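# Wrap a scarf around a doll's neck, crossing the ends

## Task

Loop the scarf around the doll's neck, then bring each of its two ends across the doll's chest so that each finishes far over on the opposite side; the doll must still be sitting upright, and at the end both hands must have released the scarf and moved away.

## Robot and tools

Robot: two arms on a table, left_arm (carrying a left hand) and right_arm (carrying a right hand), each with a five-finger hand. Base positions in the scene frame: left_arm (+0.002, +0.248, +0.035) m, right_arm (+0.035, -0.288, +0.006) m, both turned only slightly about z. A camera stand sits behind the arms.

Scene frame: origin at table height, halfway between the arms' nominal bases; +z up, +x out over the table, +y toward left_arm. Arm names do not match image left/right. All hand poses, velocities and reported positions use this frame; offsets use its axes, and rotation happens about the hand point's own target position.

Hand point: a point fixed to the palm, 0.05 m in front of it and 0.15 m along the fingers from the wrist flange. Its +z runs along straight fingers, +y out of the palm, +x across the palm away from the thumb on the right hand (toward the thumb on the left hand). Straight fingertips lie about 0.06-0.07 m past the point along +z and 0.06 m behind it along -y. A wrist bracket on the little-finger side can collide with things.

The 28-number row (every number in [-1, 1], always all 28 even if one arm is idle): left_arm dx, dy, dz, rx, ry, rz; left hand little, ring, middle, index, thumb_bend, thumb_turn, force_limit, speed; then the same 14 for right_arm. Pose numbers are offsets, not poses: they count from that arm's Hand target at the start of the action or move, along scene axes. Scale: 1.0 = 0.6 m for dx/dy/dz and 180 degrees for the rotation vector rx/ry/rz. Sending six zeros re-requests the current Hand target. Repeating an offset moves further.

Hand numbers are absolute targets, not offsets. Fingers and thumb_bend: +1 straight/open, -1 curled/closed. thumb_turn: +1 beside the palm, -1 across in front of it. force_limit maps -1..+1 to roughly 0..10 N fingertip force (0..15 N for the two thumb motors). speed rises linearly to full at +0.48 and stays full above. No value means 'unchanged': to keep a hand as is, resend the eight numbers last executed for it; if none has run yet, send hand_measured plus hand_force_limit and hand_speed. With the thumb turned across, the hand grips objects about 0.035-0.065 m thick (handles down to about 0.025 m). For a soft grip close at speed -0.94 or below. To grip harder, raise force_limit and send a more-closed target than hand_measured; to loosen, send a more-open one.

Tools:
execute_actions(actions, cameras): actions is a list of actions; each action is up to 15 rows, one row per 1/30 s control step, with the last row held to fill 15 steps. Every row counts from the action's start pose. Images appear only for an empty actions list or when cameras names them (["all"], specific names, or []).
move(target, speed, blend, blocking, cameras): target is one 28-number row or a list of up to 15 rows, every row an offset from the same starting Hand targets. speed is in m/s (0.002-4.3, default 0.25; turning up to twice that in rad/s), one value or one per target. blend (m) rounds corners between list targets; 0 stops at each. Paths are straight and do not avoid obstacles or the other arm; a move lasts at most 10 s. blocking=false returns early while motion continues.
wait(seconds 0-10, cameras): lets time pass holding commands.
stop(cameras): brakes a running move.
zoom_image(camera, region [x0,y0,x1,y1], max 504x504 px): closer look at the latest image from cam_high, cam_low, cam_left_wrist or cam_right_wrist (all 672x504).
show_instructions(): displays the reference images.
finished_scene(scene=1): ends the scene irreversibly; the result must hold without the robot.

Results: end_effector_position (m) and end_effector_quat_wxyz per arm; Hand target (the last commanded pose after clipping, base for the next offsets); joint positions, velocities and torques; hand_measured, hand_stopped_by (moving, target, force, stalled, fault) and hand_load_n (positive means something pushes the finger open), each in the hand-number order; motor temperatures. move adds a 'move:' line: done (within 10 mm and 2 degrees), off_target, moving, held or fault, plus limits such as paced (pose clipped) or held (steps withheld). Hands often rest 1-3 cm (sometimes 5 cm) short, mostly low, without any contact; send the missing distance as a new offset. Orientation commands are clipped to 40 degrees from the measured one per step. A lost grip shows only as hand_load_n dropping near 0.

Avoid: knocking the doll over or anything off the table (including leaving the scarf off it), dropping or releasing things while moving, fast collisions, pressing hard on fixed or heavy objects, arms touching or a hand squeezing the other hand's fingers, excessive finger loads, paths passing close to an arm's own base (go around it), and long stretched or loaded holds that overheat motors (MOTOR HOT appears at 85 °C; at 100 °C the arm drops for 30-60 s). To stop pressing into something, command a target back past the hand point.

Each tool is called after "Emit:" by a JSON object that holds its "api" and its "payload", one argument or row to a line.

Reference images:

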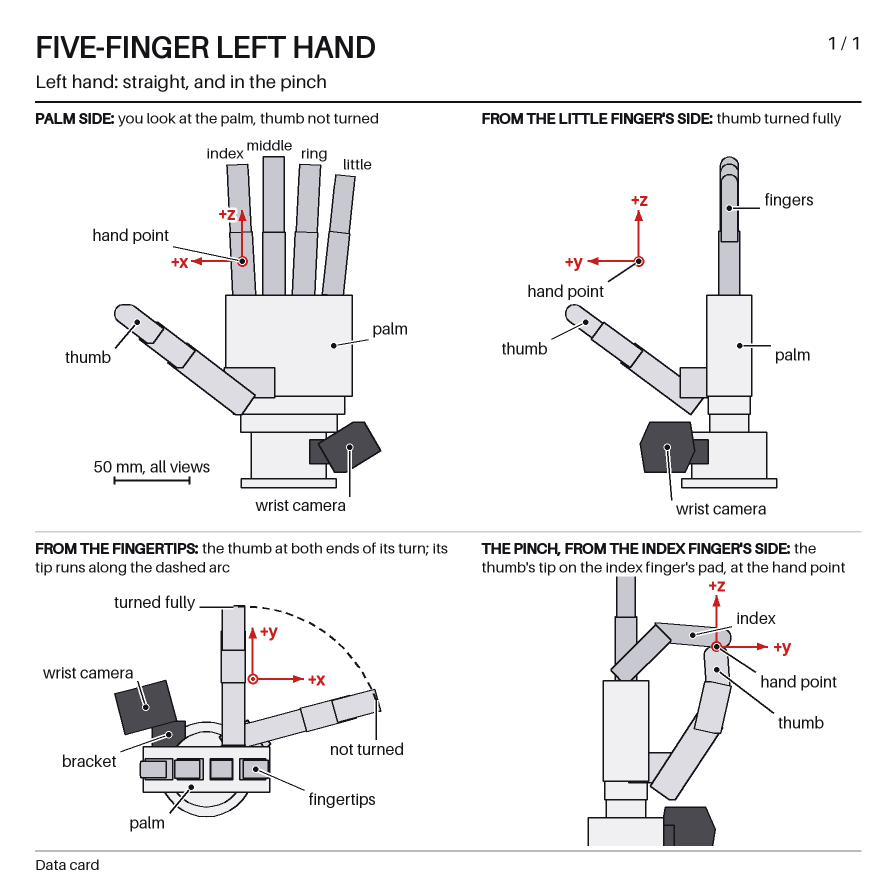

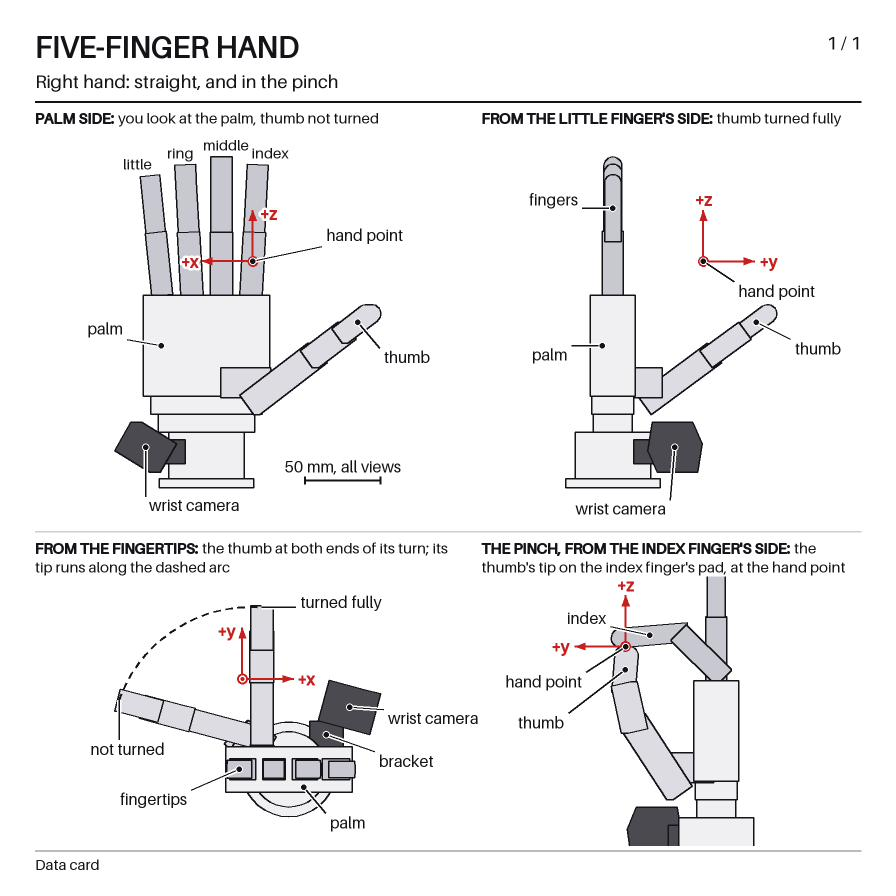

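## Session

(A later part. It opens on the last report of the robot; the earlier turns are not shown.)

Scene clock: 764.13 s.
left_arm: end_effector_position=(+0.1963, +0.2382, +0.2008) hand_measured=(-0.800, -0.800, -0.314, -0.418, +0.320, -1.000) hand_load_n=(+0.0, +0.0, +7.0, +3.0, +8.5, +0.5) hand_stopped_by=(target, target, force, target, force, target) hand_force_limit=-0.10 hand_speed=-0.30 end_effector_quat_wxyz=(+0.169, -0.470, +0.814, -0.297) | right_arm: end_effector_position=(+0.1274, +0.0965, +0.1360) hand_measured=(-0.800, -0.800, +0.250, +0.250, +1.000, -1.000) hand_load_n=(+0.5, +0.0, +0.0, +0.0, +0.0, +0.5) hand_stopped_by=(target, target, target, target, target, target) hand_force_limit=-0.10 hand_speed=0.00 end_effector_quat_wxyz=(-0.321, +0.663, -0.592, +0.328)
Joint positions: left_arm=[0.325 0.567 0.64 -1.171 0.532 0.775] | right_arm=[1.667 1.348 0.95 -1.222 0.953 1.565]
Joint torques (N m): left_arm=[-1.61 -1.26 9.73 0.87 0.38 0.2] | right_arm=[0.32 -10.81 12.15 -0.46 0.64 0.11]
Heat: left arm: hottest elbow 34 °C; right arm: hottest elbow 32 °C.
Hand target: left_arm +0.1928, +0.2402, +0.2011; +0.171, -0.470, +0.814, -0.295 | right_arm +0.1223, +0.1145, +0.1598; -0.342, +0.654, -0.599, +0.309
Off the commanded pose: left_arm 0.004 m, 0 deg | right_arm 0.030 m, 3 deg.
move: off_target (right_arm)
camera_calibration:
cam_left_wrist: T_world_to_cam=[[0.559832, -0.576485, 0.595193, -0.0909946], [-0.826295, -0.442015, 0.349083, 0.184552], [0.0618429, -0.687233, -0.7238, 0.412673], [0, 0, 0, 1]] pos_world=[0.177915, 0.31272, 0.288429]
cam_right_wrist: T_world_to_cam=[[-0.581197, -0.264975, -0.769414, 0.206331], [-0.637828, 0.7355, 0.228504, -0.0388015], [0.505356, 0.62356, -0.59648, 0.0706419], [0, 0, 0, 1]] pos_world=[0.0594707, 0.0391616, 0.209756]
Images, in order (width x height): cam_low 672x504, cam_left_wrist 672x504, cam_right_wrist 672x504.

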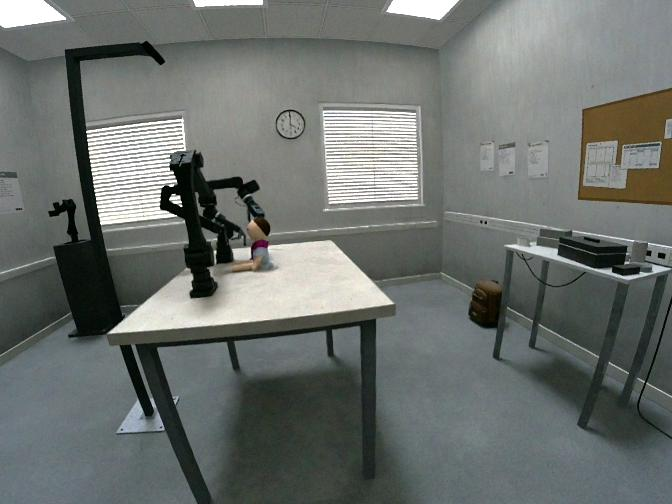

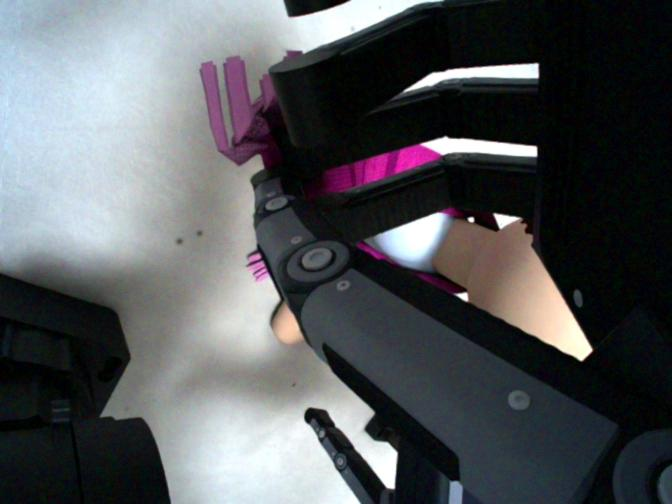

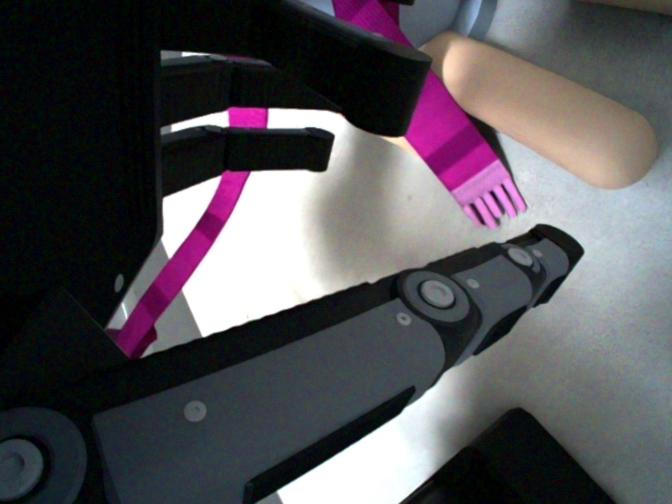

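Emit:
{"api": "move", "payload": {
  "target": [
    [0,0,0,0,0,0,-0.8,-0.8,-0.42,-0.42,0.0,-1,-0.1,-0.3,-0.012,-0.108,0.083,0,0,0,-0.8,-0.8,0.25,0.25,1.0,-1,-0.1,0.0],
    [0,0,0,0,0,0,-0.8,-0.8,-0.42,-0.42,0.0,-1,-0.1,-0.3,0.013,-0.325,0.117,-0.0145,0.0539,0.1107,-0.8,-0.8,0.25,0.25,1.0,-1,-0.1,0.0],
    [0,0,0,0,0,0,-0.8,-0.8,-0.42,-0.42,0.0,-1,-0.1,-0.3,0.163,-0.558,0.15,-0.008,0.055,0.04,-0.8,-0.8,0.25,0.25,1.0,-1,-0.1,0.0],
    [0,0,0,0,0,0,-0.8,-0.8,-0.42,-0.42,0.0,-1,-0.1,-0.3,0.297,-0.708,0.1,-0.0024,0.0555,-0.0277,-0.8,-0.8,0.25,0.25,1.0,-1,-0.1,0.0]
  ],
  "speed": 0.15,
  "blend": 0.04,
  "cameras": ["cam_high","cam_low","cam_left_wrist"]
}}

Emit:
{"api": "zoom_image", "payload": {
  "camera": "cam_low",
  "region": [190, 180, 310, 290]
}}

Emit:
{"api": "zoom_image", "payload": {
  "camera": "cam_high",
  "region": [400, 190, 580, 410]
}}

Scene clock: 774.00 s.
left_arm: end_effector_position=(+0.1963, +0.2382, +0.2008) hand_measured=(-0.800, -0.800, -0.314, -0.418, +0.320, -1.000) hand_load_n=(+0.0, +0.0, +7.5, +3.0, +8.5, +0.5) hand_stopped_by=(target, target, force, target, force, target) hand_force_limit=-0.10 hand_speed=-0.30 end_effector_quat_wxyz=(+0.169, -0.470, +0.814, -0.297) | right_arm: end_effector_position=(+0.2956, -0.3059, +0.2166) hand_measured=(-0.800, -0.800, +0.250, +0.250, +1.000, -1.000) hand_load_n=(+0.0, +0.0, +0.0, +0.0, +0.0, +0.0) hand_stopped_by=(target, target, target, target, target, target) hand_force_limit=-0.10 hand_speed=0.00 end_effector_quat_wxyz=(-0.270, +0.655, -0.656, +0.259)
Joint positions: left_arm=[0.325 0.567 0.64 -1.171 0.532 0.775] | right_arm=[-0.282 0.602 0.721 -0.947 -0.218 -0.21]
Joint torques (N m): left_arm=[-0.67 -2.78 9.87 0.59 0.46 0.14] | right_arm=[-1.79 -0.44 10.3 1.61 -0.36 0.02]
Heat: left arm: hottest elbow 34 °C; right arm: hottest elbow 33 °C.
Hand target: left_arm +0.1928, +0.2402, +0.2011; +0.171, -0.470, +0.814, -0.295 | right_arm +0.3004, -0.3102, +0.2197; -0.273, +0.653, -0.654, +0.267
Off the commanded pose: left_arm 0.004 m, 0 deg | right_arm 0.007 m, 1 deg.
move: done
camera_calibration:
cam_left_wrist: T_world_to_cam=[[0.559832, -0.576485, 0.595193, -0.0909946], [-0.826295, -0.442015, 0.349083, 0.184552], [0.0618429, -0.687233, -0.7238, 0.412673], [0, 0, 0, 1]] pos_world=[0.177915, 0.31272, 0.288429]
Images, in order (width x height): cam_high 672x504, cam_low 672x504, cam_left_wrist 672x504.

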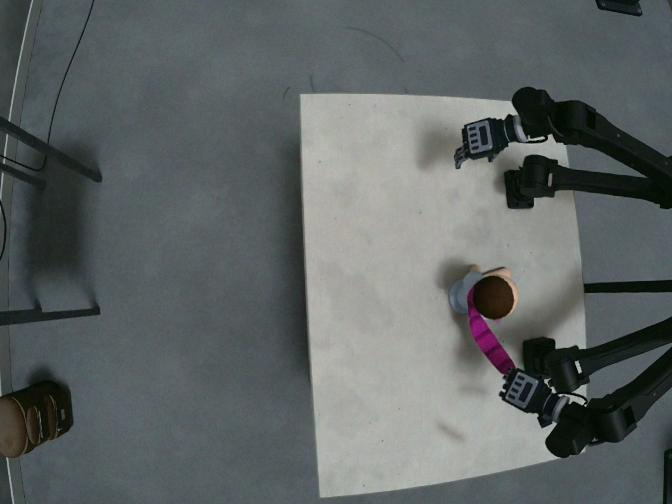

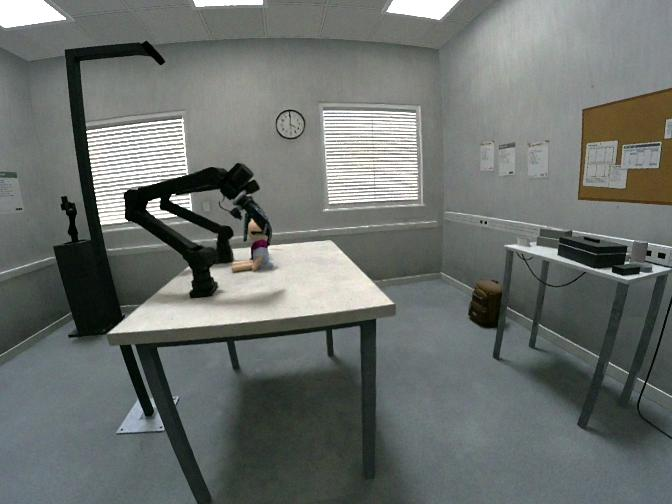

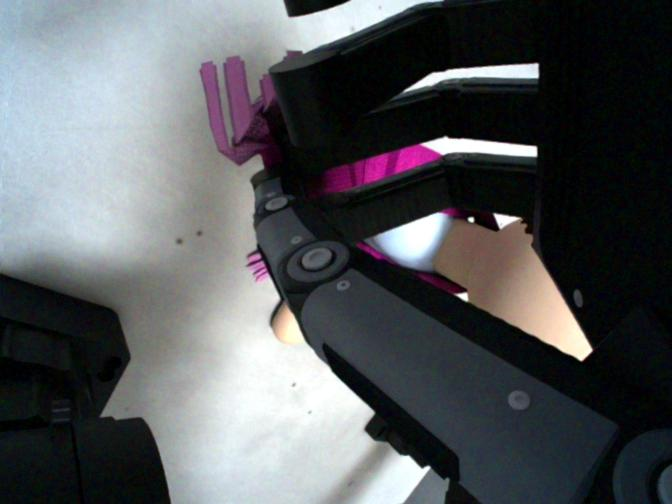

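Scaled by 4.200 from the camera's 672x504 image, which has a finer 960x720 frame.

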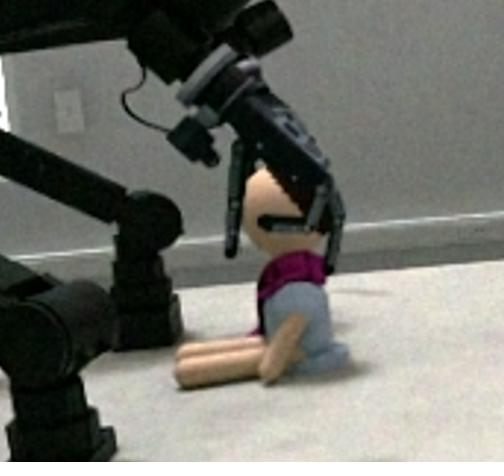

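Scaled by 2.291 from the camera's 672x504 image, which has a finer 960x720 frame.

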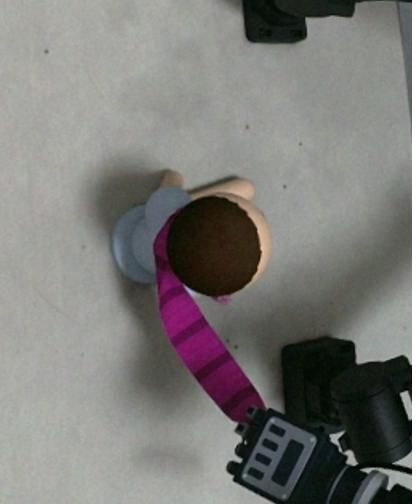

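Emit:
{"api": "move", "payload": {
  "target": [
    [-0.047,-0.167,0.04,0,0,0.0278,-0.8,-0.8,-0.42,-0.42,0.0,-1,-0.1,-0.3,0,0,0,0,0,0,-0.8,-0.8,0.25,0.25,1.0,-1,-0.1,0.0],
    [-0.14,-0.287,0.025,-0.0107,-0.0259,0.0833,-0.8,-0.8,-0.42,-0.42,0.0,-1,-0.1,-0.3,0,0,0,0,0,0,-0.8,-0.8,0.25,0.25,1.0,-1,-0.1,0.0]
  ],
  "speed": 0.08,
  "blend": 0.03,
  "cameras": ["cam_high","cam_low"]
}}

Emit:
{"api": "zoom_image", "payload": {
  "camera": "cam_low",
  "region": [190, 180, 310, 290]
}}

Emit:
{"api": "zoom_image", "payload": {
  "camera": "cam_high",
  "region": [400, 190, 580, 410]
}}

Scene clock: 801.97 s.
left_arm: end_effector_position=(+0.1108, +0.0719, +0.2079) hand_measured=(-0.800, -0.800, -0.314, -0.418, +0.320, -1.000) hand_load_n=(+0.0, +0.0, +7.5, +3.5, +8.5, +0.5) hand_stopped_by=(target, target, force, target, force, target) hand_force_limit=-0.10 hand_speed=-0.30 end_effector_quat_wxyz=(+0.235, -0.563, +0.734, -0.299) | right_arm: end_effector_position=(+0.2956, -0.3060, +0.2165) hand_measured=(-0.800, -0.800, +0.250, +0.250, +1.000, -1.000) hand_load_n=(+0.5, +0.0, +0.0, +0.0, +0.0, +0.0) hand_stopped_by=(target, target, target, target, target, target) hand_force_limit=-0.10 hand_speed=0.00 end_effector_quat_wxyz=(-0.270, +0.655, -0.656, +0.259)
Joint positions: left_arm=[-1.42 0.486 0.627 -1.299 -0.684 -0.953] | right_arm=[-0.282 0.602 0.721 -0.947 -0.218 -0.21]
Joint torques (N m): left_arm=[-3.55 0.38 11.48 0.51 -0.76 -0.15] | right_arm=[-1.79 -0.62 10.3 1.55 -0.36 -0.04]
Heat: left arm: hottest elbow 34 °C; right arm: hottest elbow 32 °C.
Hand target: left_arm +0.1087, +0.0680, +0.2160; +0.233, -0.563, +0.733, -0.303 | right_arm +0.3004, -0.3102, +0.2197; -0.273, +0.654, -0.653, +0.267
Off the commanded pose: left_arm 0.009 m, 1 deg | right_arm 0.007 m, 1 deg.
move: done
Images, in order (width x height): cam_high 672x504, cam_low 672x504.

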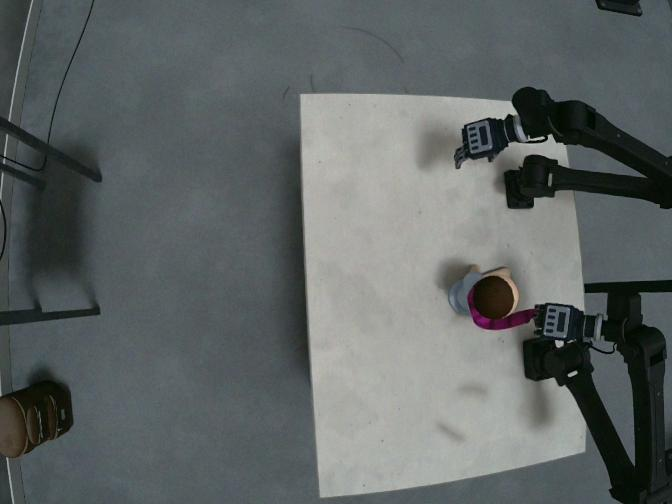

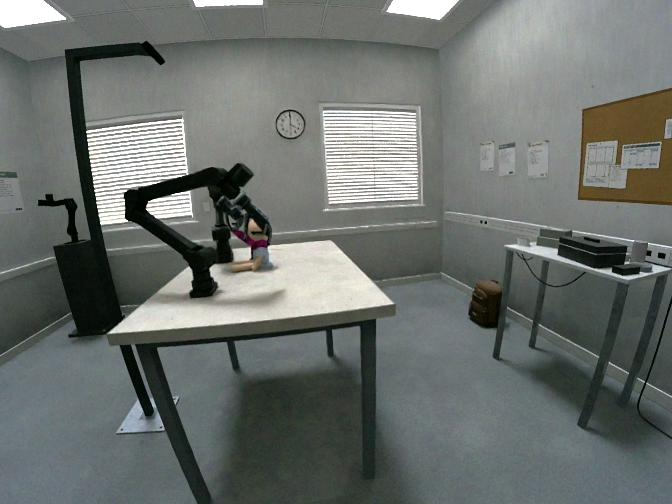

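Scaled by 4.200 from the camera's 672x504 image, which has a finer 960x720 frame.

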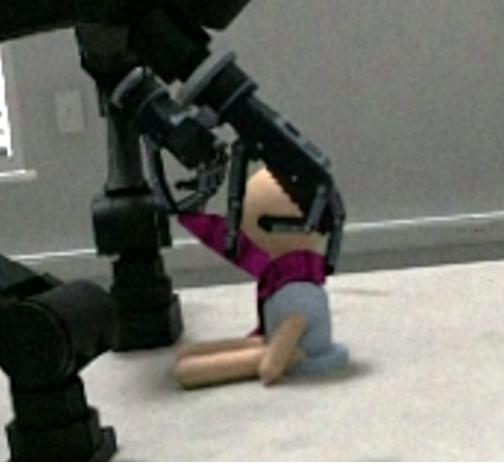

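Scaled by 2.291 from the camera's 672x504 image, which has a finer 960x720 frame.

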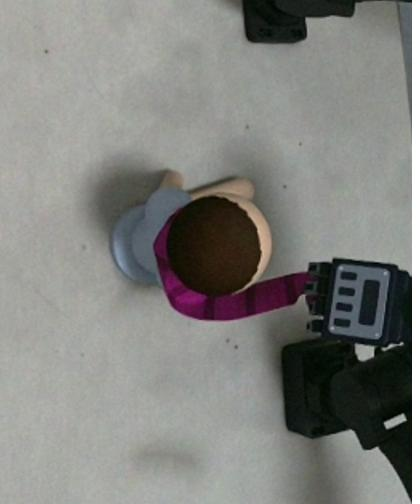

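Emit:
{"api": "move", "payload": {
  "target": [
    [0.007,-0.133,-0.067,-0.0056,-0.0272,0.0389,-0.8,-0.8,-0.42,-0.42,0.0,-1,-0.1,-0.3,0,0,0,0,0,0,-0.8,-0.8,0.25,0.25,1.0,-1,-0.1,0.0],
    [0.06,-0.23,-0.157,-0.0097,-0.0549,0.0556,-0.8,-0.8,-0.42,-0.42,0.0,-1,-0.1,-0.3,0,0,0,0,0,0,-0.8,-0.8,0.25,0.25,1.0,-1,-0.1,0.0]
  ],
  "speed": 0.07,
  "blend": 0.03,
  "cameras": ["cam_high","cam_low","cam_left_wrist","cam_right_wrist"]
}}

Emit:
{"api": "zoom_image", "payload": {
  "camera": "cam_low",
  "region": [190, 180, 310, 290]
}}

Emit:
{"api": "zoom_image", "payload": {
  "camera": "cam_high",
  "region": [400, 190, 580, 410]
}}

Scene clock: 815.03 s.
left_arm: end_effector_position=(+0.1385, -0.0641, +0.1205) hand_measured=(-0.800, -0.800, -0.314, -0.418, +0.320, -1.000) hand_load_n=(+0.0, +0.0, +7.5, +3.5, +8.5, +0.5) hand_stopped_by=(target, target, force, target, force, target) hand_force_limit=-0.10 hand_speed=-0.30 end_effector_quat_wxyz=(+0.311, -0.592, +0.662, -0.337) | right_arm: end_effector_position=(+0.2956, -0.3060, +0.2165) hand_measured=(-0.800, -0.800, +0.250, +0.250, +1.000, -1.000) hand_load_n=(+0.0, +0.0, +0.0, +0.0, +0.0, +0.0) hand_stopped_by=(target, target, target, target, target, target) hand_force_limit=-0.10 hand_speed=0.00 end_effector_quat_wxyz=(-0.270, +0.655, -0.656, +0.259)
Joint positions: left_arm=[-1.564 1.123 0.627 -0.854 -0.936 -1.285] | right_arm=[-0.282 0.602 0.721 -0.947 -0.218 -0.21]
Joint torques (N m): left_arm=[-1.32 -5.77 9.39 1.28 -0.86 -0.03] | right_arm=[-1.79 -0.67 10.3 1.57 -0.36 -0.03]
Heat: left arm: hottest elbow 36 °C; right arm: hottest elbow 32 °C.
Hand target: left_arm +0.1449, -0.0699, +0.1219; +0.312, -0.600, +0.654, -0.340 | right_arm +0.3004, -0.3102, +0.2197; -0.273, +0.654, -0.653, +0.267
Off the commanded pose: left_arm 0.009 m, 1 deg | right_arm 0.007 m, 1 deg.
move: done
camera_calibration:
cam_left_wrist: T_world_to_cam=[[0.569255, -0.29043, 0.769155, -0.189095], [-0.645122, -0.73774, 0.19889, 0.00526807], [0.509672, -0.609418, -0.607325, 0.0793315], [0, 0, 0, 1]] pos_world=[0.0706087, -0.00268634, 0.192575]
cam_right_wrist: T_world_to_cam=[[-0.734436, -0.166018, -0.658059, 0.310764], [-0.51655, 0.765655, 0.383339, 0.286041], [0.440205, 0.621459, -0.648081, 0.314451], [0, 0, 0, 1]] pos_world=[0.237568, -0.362834, 0.298639]

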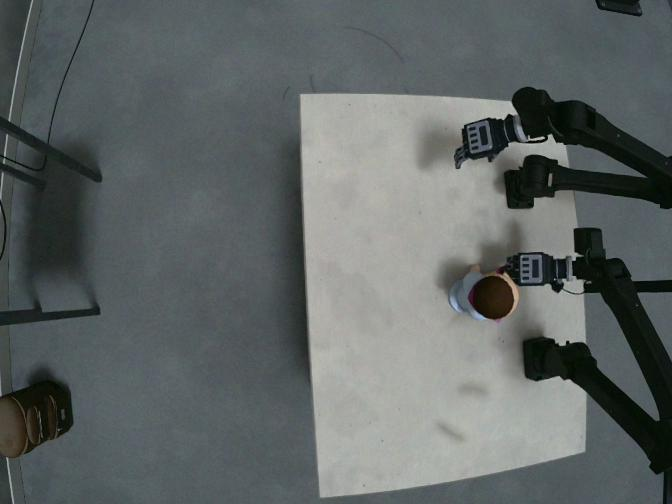

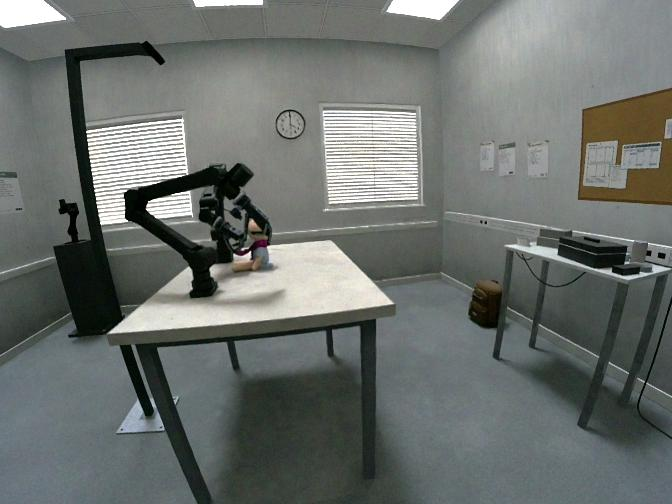

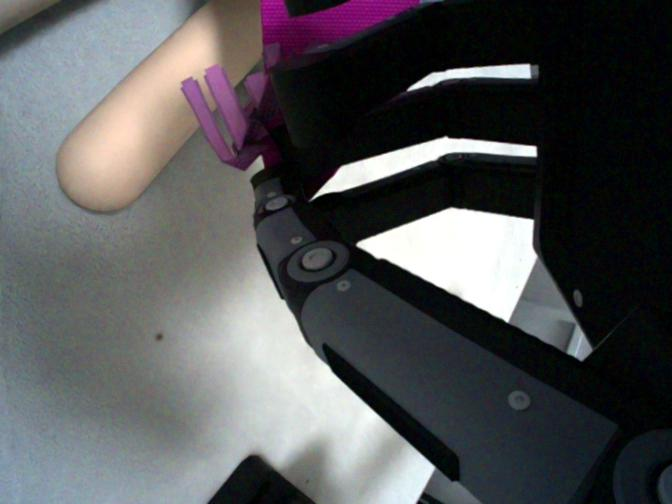

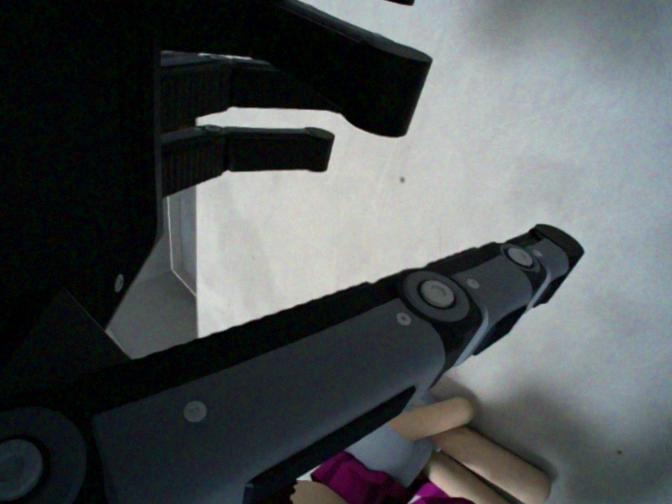

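Scaled by 4.200 from the camera's 672x504 image, which has a finer 960x720 frame.

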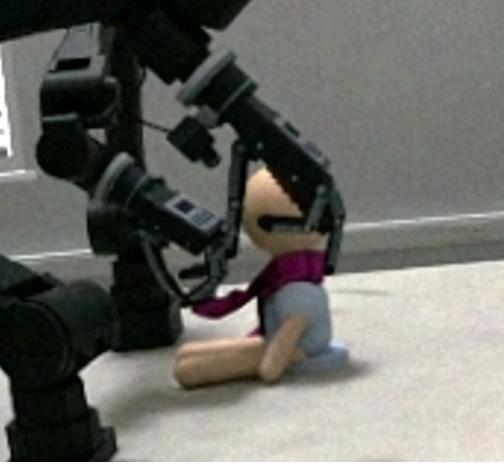

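Scaled by 2.291 from the camera's 672x504 image, which has a finer 960x720 frame.

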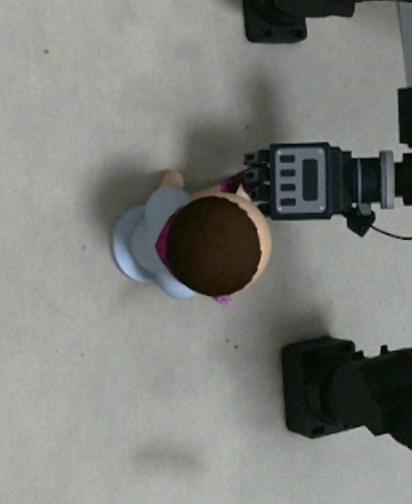

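Emit:
{"api": "move", "payload": {
  "target": [
    [0.022,-0.04,-0.03,0,0,0,-0.8,-0.8,-0.42,-0.42,0.0,-1,-0.1,-0.3,0,0,0,0,0,0,-0.8,-0.8,0.25,0.25,1.0,-1,-0.1,0.0],
    [0.022,-0.04,-0.083,0,0,0,-0.8,-0.8,-0.42,-0.42,0.0,-1,-0.1,-0.3,0,0,0,0,0,0,-0.8,-0.8,0.25,0.25,1.0,-1,-0.1,0.0]
  ],
  "speed": 0.06,
  "blend": 0.01,
  "cameras": ["cam_high","cam_low","cam_left_wrist"]
}}

Emit:
{"api": "zoom_image", "payload": {
  "camera": "cam_low",
  "region": [190, 180, 310, 290]
}}

Emit:
{"api": "zoom_image", "payload": {
  "camera": "cam_high",
  "region": [400, 190, 580, 410]
}}

Scene clock: 825.43 s.
left_arm: end_effector_position=(+0.1534, -0.0980, +0.0810) hand_measured=(-0.800, -0.800, -0.314, -0.418, +0.320, -1.000) hand_load_n=(+0.0, +0.0, +7.5, +3.0, +8.5, +0.5) hand_stopped_by=(target, target, force, target, force, target) hand_force_limit=-0.10 hand_speed=-0.30 end_effector_quat_wxyz=(+0.306, -0.600, +0.651, -0.349) | right_arm: end_effector_position=(+0.2956, -0.3060, +0.2165) hand_measured=(-0.800, -0.800, +0.250, +0.250, +1.000, -1.000) hand_load_n=(+0.0, +0.0, +0.0, +0.0, +0.0, +0.0) hand_stopped_by=(target, target, target, target, target, target) hand_force_limit=-0.10 hand_speed=0.00 end_effector_quat_wxyz=(-0.270, +0.655, -0.656, +0.259)
Joint positions: left_arm=[-1.527 1.288 0.619 -0.613 -0.936 -1.243] | right_arm=[-0.282 0.602 0.721 -0.947 -0.218 -0.21]
Joint torques (N m): left_arm=[-0.21 -7.36 6.94 1.61 -0.59 0.11] | right_arm=[-1.79 -0.62 10.29 1.55 -0.36 -0.03]
Heat: left arm: hottest elbow 35 °C; right arm: hottest elbow 32 °C.
Hand target: left_arm +0.1580, -0.0940, +0.0721; -0.312, +0.600, -0.654, +0.340 | right_arm +0.3004, -0.3102, +0.2197; -0.273, +0.654, -0.653, +0.267
Off the commanded pose: left_arm 0.011 m, 1 deg | right_arm 0.007 m, 1 deg.
move: off_target (left_arm)
camera_calibration:
cam_left_wrist: T_world_to_cam=[[0.566127, -0.256852, 0.78328, -0.174396], [-0.63778, -0.738486, 0.218801, -0.00520261], [0.522242, -0.62343, -0.581892, 0.0216883], [0, 0, 0, 1]] pos_world=[0.0840854, -0.0351149, 0.150359]
Images, in order (width x height): cam_high 672x504, cam_low 672x504, cam_left_wrist 672x504.

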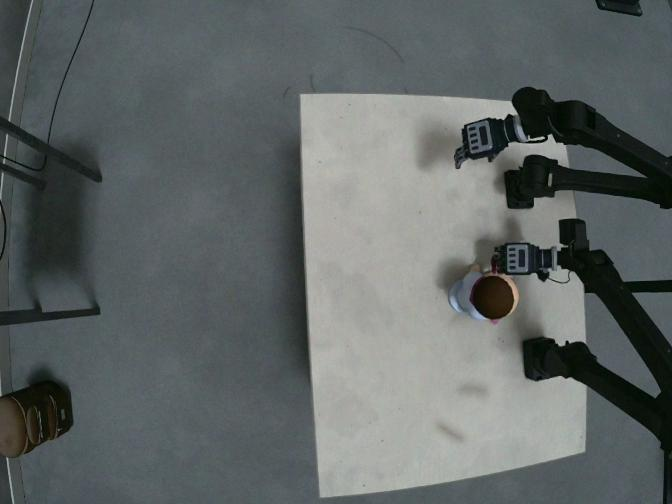

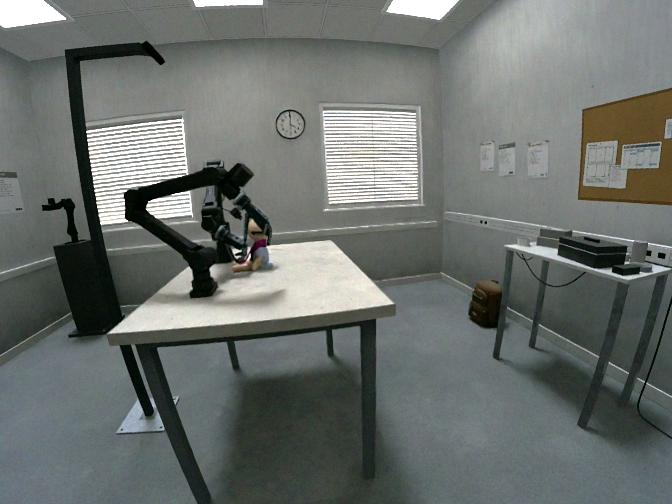

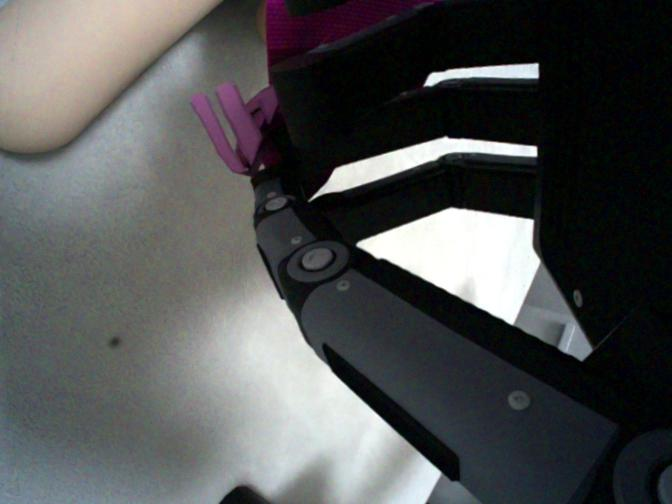

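Scaled by 4.200 from the camera's 672x504 image, which has a finer 960x720 frame.

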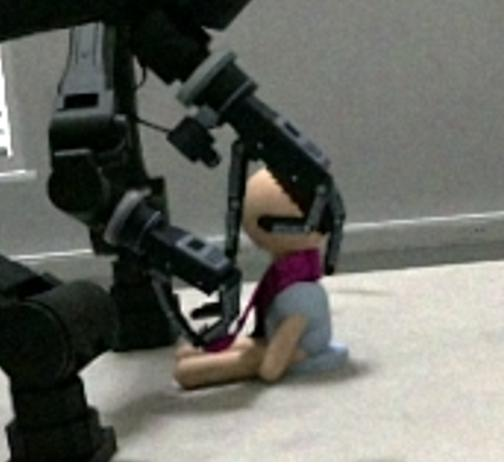

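Scaled by 2.291 from the camera's 672x504 image, which has a finer 960x720 frame.

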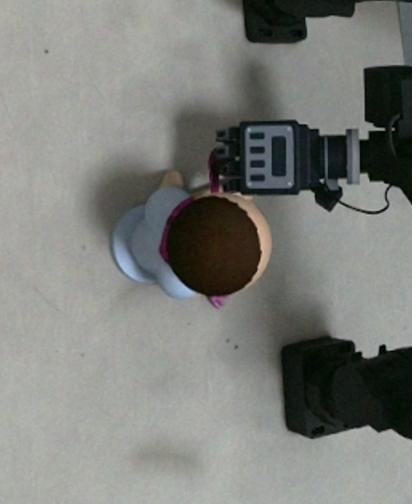

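Emit:
{"api": "move", "payload": {
  "target": [0.0167,-0.003,-0.042,0,0,0,-0.8,-0.8,-0.42,-0.42,0.0,-1,-0.1,-0.3,0,0,0,0,0,0,-0.8,-0.8,0.25,0.25,1.0,-1,-0.1,0.0],
  "speed": 0.05,
  "cameras": ["cam_high","cam_low","cam_left_wrist"]
}}

Emit:
{"api": "zoom_image", "payload": {
  "camera": "cam_low",
  "region": [190, 180, 310, 290]
}}

Emit:
{"api": "zoom_image", "payload": {
  "camera": "cam_high",
  "region": [400, 190, 580, 410]
}}

Scene clock: 835.67 s.
left_arm: end_effector_position=(+0.1637, -0.1007, +0.0561) hand_measured=(-0.800, -0.800, -0.314, -0.418, +0.320, -1.000) hand_load_n=(+0.0, +0.0, +7.5, +3.0, +8.5, +0.5) hand_stopped_by=(target, target, force, target, force, target) hand_force_limit=-0.10 hand_speed=-0.30 end_effector_quat_wxyz=(+0.306, -0.600, +0.651, -0.350) | right_arm: end_effector_position=(+0.2956, -0.3060, +0.2165) hand_measured=(-0.800, -0.800, +0.250, +0.250, +1.000, -1.000) hand_load_n=(+0.5, +0.0, +0.0, +0.0, -0.5, +0.0) hand_stopped_by=(target, target, target, target, target, target) hand_force_limit=-0.10 hand_speed=0.00 end_effector_quat_wxyz=(-0.270, +0.655, -0.656, +0.259)
Joint positions: left_arm=[-1.495 1.354 0.588 -0.476 -0.927 -1.192] | right_arm=[-0.282 0.602 0.721 -0.947 -0.218 -0.21]
Joint torques (N m): left_arm=[-0.73 -8.18 6.3 1.66 -0.53 0.12] | right_arm=[-1.79 -0.67 10.3 1.55 -0.36 -0.03]
Heat: left arm: hottest elbow 34 °C; right arm: hottest elbow 32 °C.
Hand target: left_arm +0.1680, -0.0958, +0.0469; -0.312, +0.600, -0.654, +0.340 | right_arm +0.3004, -0.3102, +0.2197; -0.273, +0.654, -0.653, +0.267
Off the commanded pose: left_arm 0.011 m, 1 deg | right_arm 0.007 m, 1 deg.
move: off_target (left_arm)
camera_calibration:
cam_left_wrist: T_world_to_cam=[[0.565708, -0.256198, 0.783796, -0.161255], [-0.637413, -0.738881, 0.218539, 0.00483514], [0.523143, -0.623231, -0.581295, 0.0000417962], [0, 0, 0, 1]] pos_world=[0.0942834, -0.0377146, 0.125359]
Images, in order (width x height): cam_high 672x504, cam_low 672x504, cam_left_wrist 672x504.

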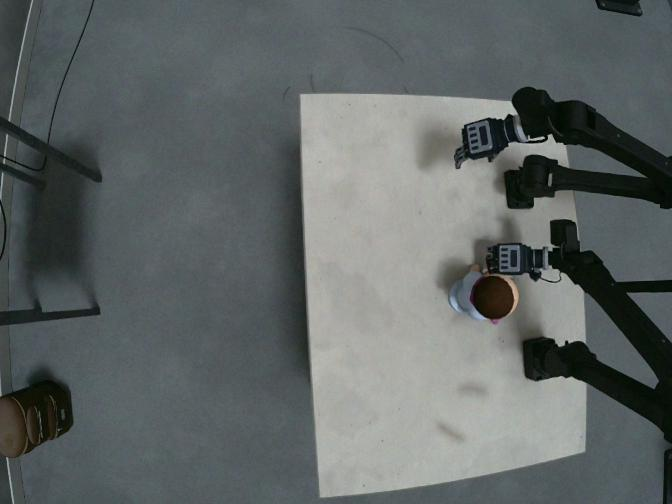

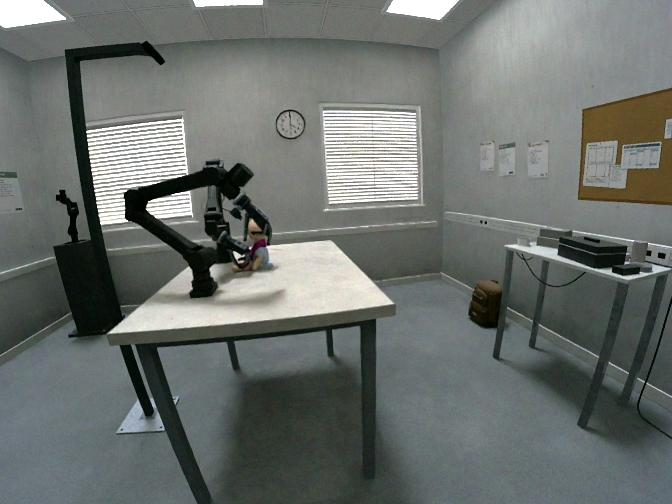

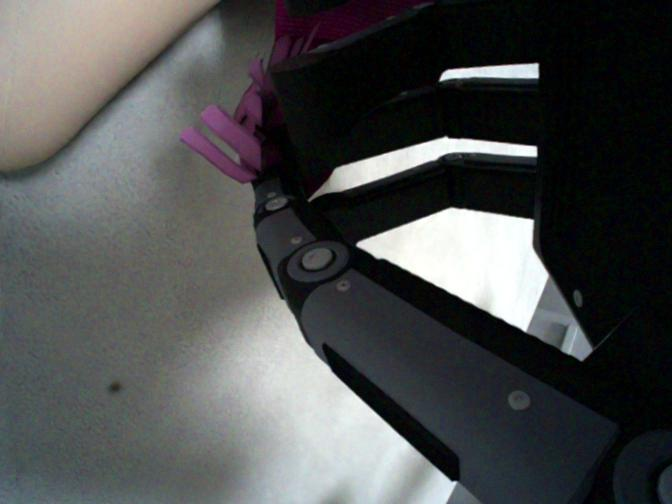

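Scaled by 4.200 from the camera's 672x504 image, which has a finer 960x720 frame.

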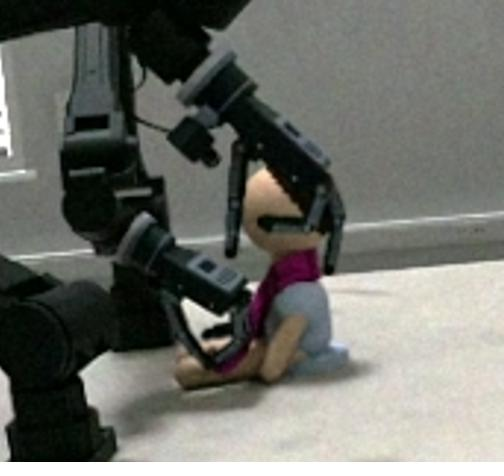

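Scaled by 2.291 from the camera's 672x504 image, which has a finer 960x720 frame.

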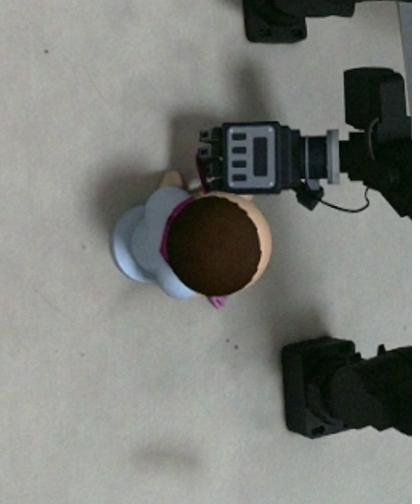

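Emit:
{"api": "move", "payload": {
  "target": [0,0,0,0,0,0,-0.8,-0.8,0.25,0.25,1.0,-1,-0.1,0.0,0,0,0,0,0,0,-0.8,-0.8,0.25,0.25,1.0,-1,-0.1,0.0],
  "speed": 0.05,
  "cameras": ["cam_high","cam_low","cam_left_wrist"]
}}

Emit:
{"api": "zoom_image", "payload": {
  "camera": "cam_low",
  "region": [190, 180, 310, 290]
}}

Scene clock: 839.80 s.
left_arm: end_effector_position=(+0.1635, -0.1007, +0.0559) hand_measured=(-0.800, -0.800, +0.250, +0.250, +1.000, -1.000) hand_load_n=(+0.0, +0.0, +0.0, +0.0, +0.0, +0.0) hand_stopped_by=(target, target, target, target, target, target) hand_force_limit=-0.10 hand_speed=0.00 end_effector_quat_wxyz=(+0.306, -0.600, +0.651, -0.349) | right_arm: end_effector_position=(+0.2956, -0.3060, +0.2165) hand_measured=(-0.800, -0.800, +0.250, +0.250, +1.000, -1.000) hand_load_n=(+0.0, +0.0, +0.0, +0.0, +0.0, +0.0) hand_stopped_by=(target, target, target, target, target, target) hand_force_limit=-0.10 hand_speed=0.00 end_effector_quat_wxyz=(-0.270, +0.655, -0.656, +0.259)
Joint positions: left_arm=[-1.495 1.354 0.588 -0.476 -0.926 -1.192] | right_arm=[-0.282 0.602 0.721 -0.947 -0.218 -0.21]
Joint torques (N m): left_arm=[-0.38 -8.47 6.34 1.66 -0.52 0.17] | right_arm=[-1.79 -0.62 10.3 1.55 -0.36 -0.03]
Heat: left arm: hottest elbow 33 °C; right arm: hottest elbow 32 °C.
Hand target: left_arm +0.1680, -0.0958, +0.0469; -0.312, +0.600, -0.654, +0.340 | right_arm +0.3004, -0.3102, +0.2197; -0.273, +0.654, -0.653, +0.267
Off the commanded pose: left_arm 0.011 m, 1 deg | right_arm 0.007 m, 1 deg.
move: off_target (left_arm)
camera_calibration:
cam_left_wrist: T_world_to_cam=[[0.566302, -0.256981, 0.783111, -0.1612], [-0.637793, -0.738448, 0.218892, 0.00478044], [0.522036, -0.623422, -0.582086, 0.000289061], [0, 0, 0, 1]] pos_world=[0.094186, -0.0377151, 0.125359]
Images, in order (width x height): cam_high 672x504, cam_low 672x504, cam_left_wrist 672x504.

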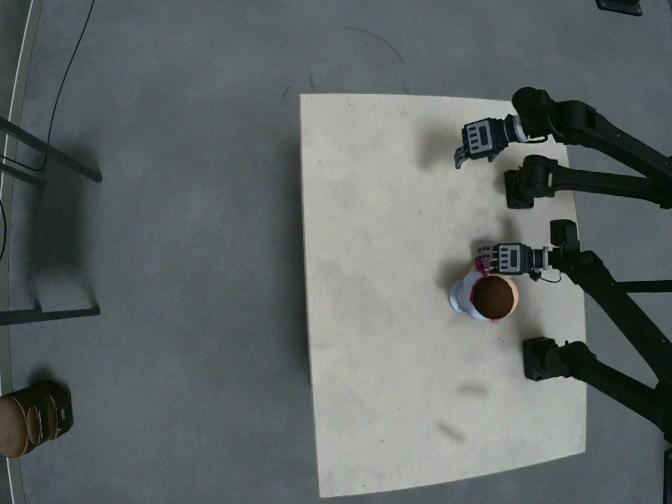

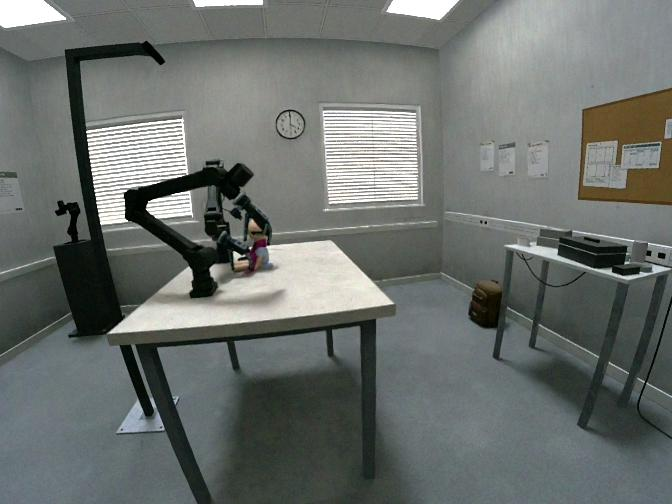

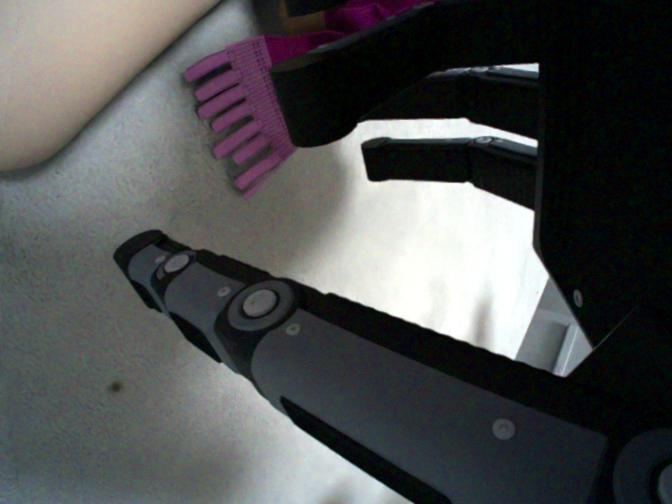

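Scaled by 4.200 from the camera's 672x504 image, which has a finer 960x720 frame.

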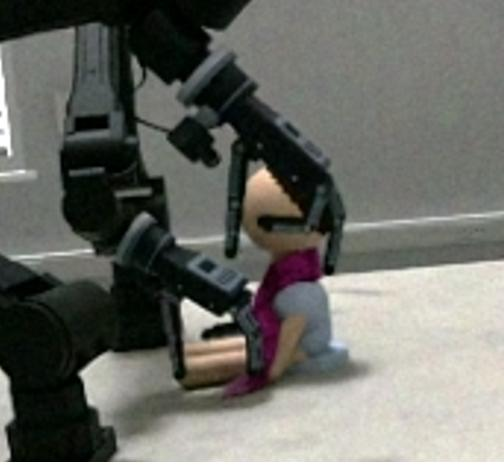

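Emit:
{"api": "move", "payload": {
  "target": [-0.04,0.0,0.15,0,0,0,-0.8,-0.8,0.25,0.25,1.0,-1,-0.1,0.0,0,0,0,0,0,0,-0.8,-0.8,0.25,0.25,1.0,-1,-0.1,0.0],
  "speed": 0.06,
  "cameras": ["cam_high","cam_low","cam_left_wrist"]
}}

Emit:
{"api": "zoom_image", "payload": {
  "camera": "cam_low",
  "region": [190, 180, 310, 290]
}}

Emit:
{"api": "zoom_image", "payload": {
  "camera": "cam_high",
  "region": [400, 190, 580, 410]
}}

Scene clock: 846.30 s.
left_arm: end_effector_position=(+0.1476, -0.0780, +0.1183) hand_measured=(-0.800, -0.800, +0.250, +0.250, +1.000, -1.000) hand_load_n=(+0.0, +0.0, +0.0, +0.0, +0.0, +0.0) hand_stopped_by=(target, target, target, target, target, target) hand_force_limit=-0.10 hand_speed=0.00 end_effector_quat_wxyz=(+0.325, -0.595, +0.661, -0.322) | right_arm: end_effector_position=(+0.2956, -0.3060, +0.2165) hand_measured=(-0.800, -0.800, +0.250, +0.250, +1.000, -1.000) hand_load_n=(+0.0, +0.0, -0.5, +0.0, +0.0, +0.0) hand_stopped_by=(target, target, target, target, target, target) hand_force_limit=-0.10 hand_speed=0.00 end_effector_quat_wxyz=(-0.270, +0.655, -0.656, +0.259)
Joint positions: left_arm=[-1.54 1.202 0.684 -0.868 -0.937 -1.285] | right_arm=[-0.282 0.602 0.721 -0.947 -0.218 -0.21]
Joint torques (N m): left_arm=[-2.55 -9.41 11.47 0.2 -0.9 -0.12] | right_arm=[-1.79 -0.62 10.3 1.55 -0.36 -0.03]
Heat: left arm: hottest elbow 33 °C; right arm: hottest elbow 32 °C.
Hand target: left_arm +0.1441, -0.0958, +0.1369; +0.312, -0.600, +0.654, -0.340 | right_arm +0.3004, -0.3102, +0.2197; -0.273, +0.654, -0.653, +0.267
Off the commanded pose: left_arm 0.026 m, 3 deg | right_arm 0.007 m, 1 deg.
move: off_target (left_arm)
camera_calibration:
cam_left_wrist: T_world_to_cam=[[0.577941, -0.302382, 0.75799, -0.197574], [-0.626522, -0.759576, 0.174686, -0.000299463], [0.522929, -0.575856, -0.628439, 0.0680633], [0, 0, 0, 1]] pos_world=[0.0784065, -0.0207758, 0.192585]
Images, in order (width x height): cam_high 672x504, cam_low 672x504, cam_left_wrist 672x504.

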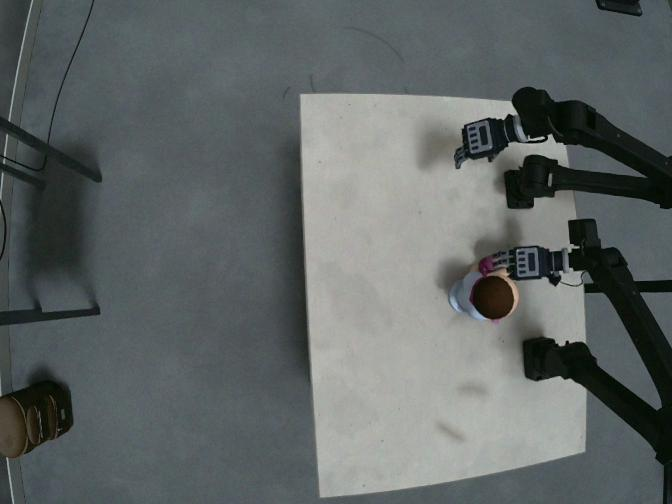

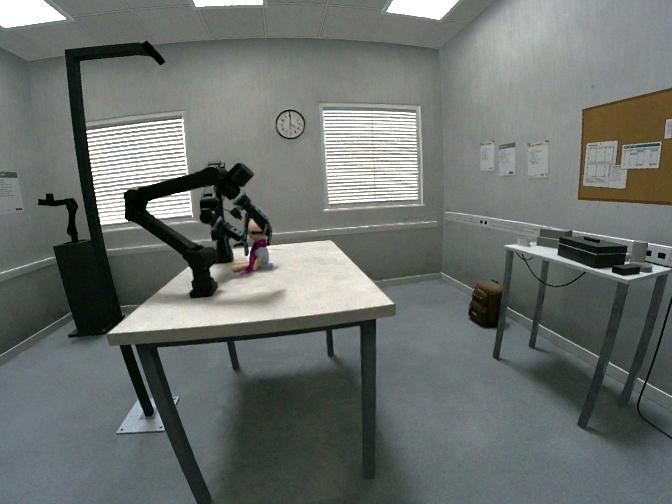

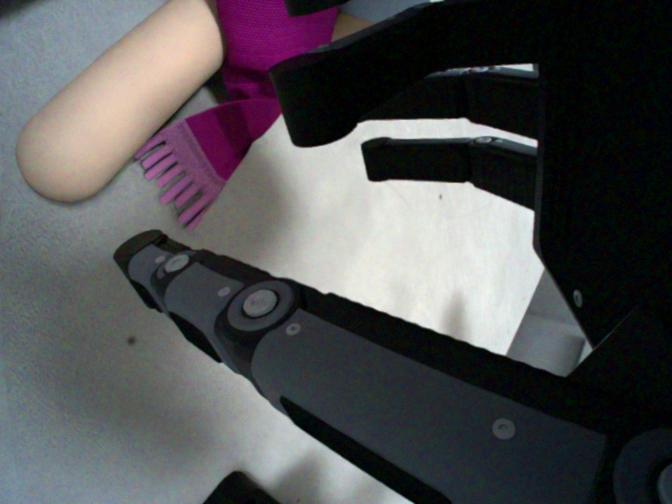

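Scaled by 4.200 from the camera's 672x504 image, which has a finer 960x720 frame.

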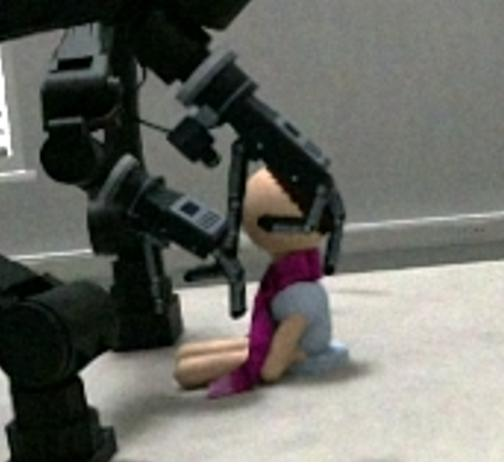

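Scaled by 2.291 from the camera's 672x504 image, which has a finer 960x720 frame.

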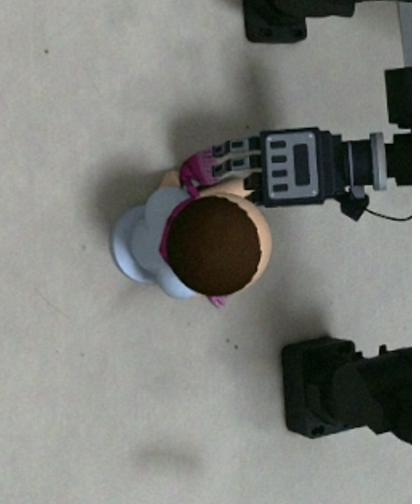

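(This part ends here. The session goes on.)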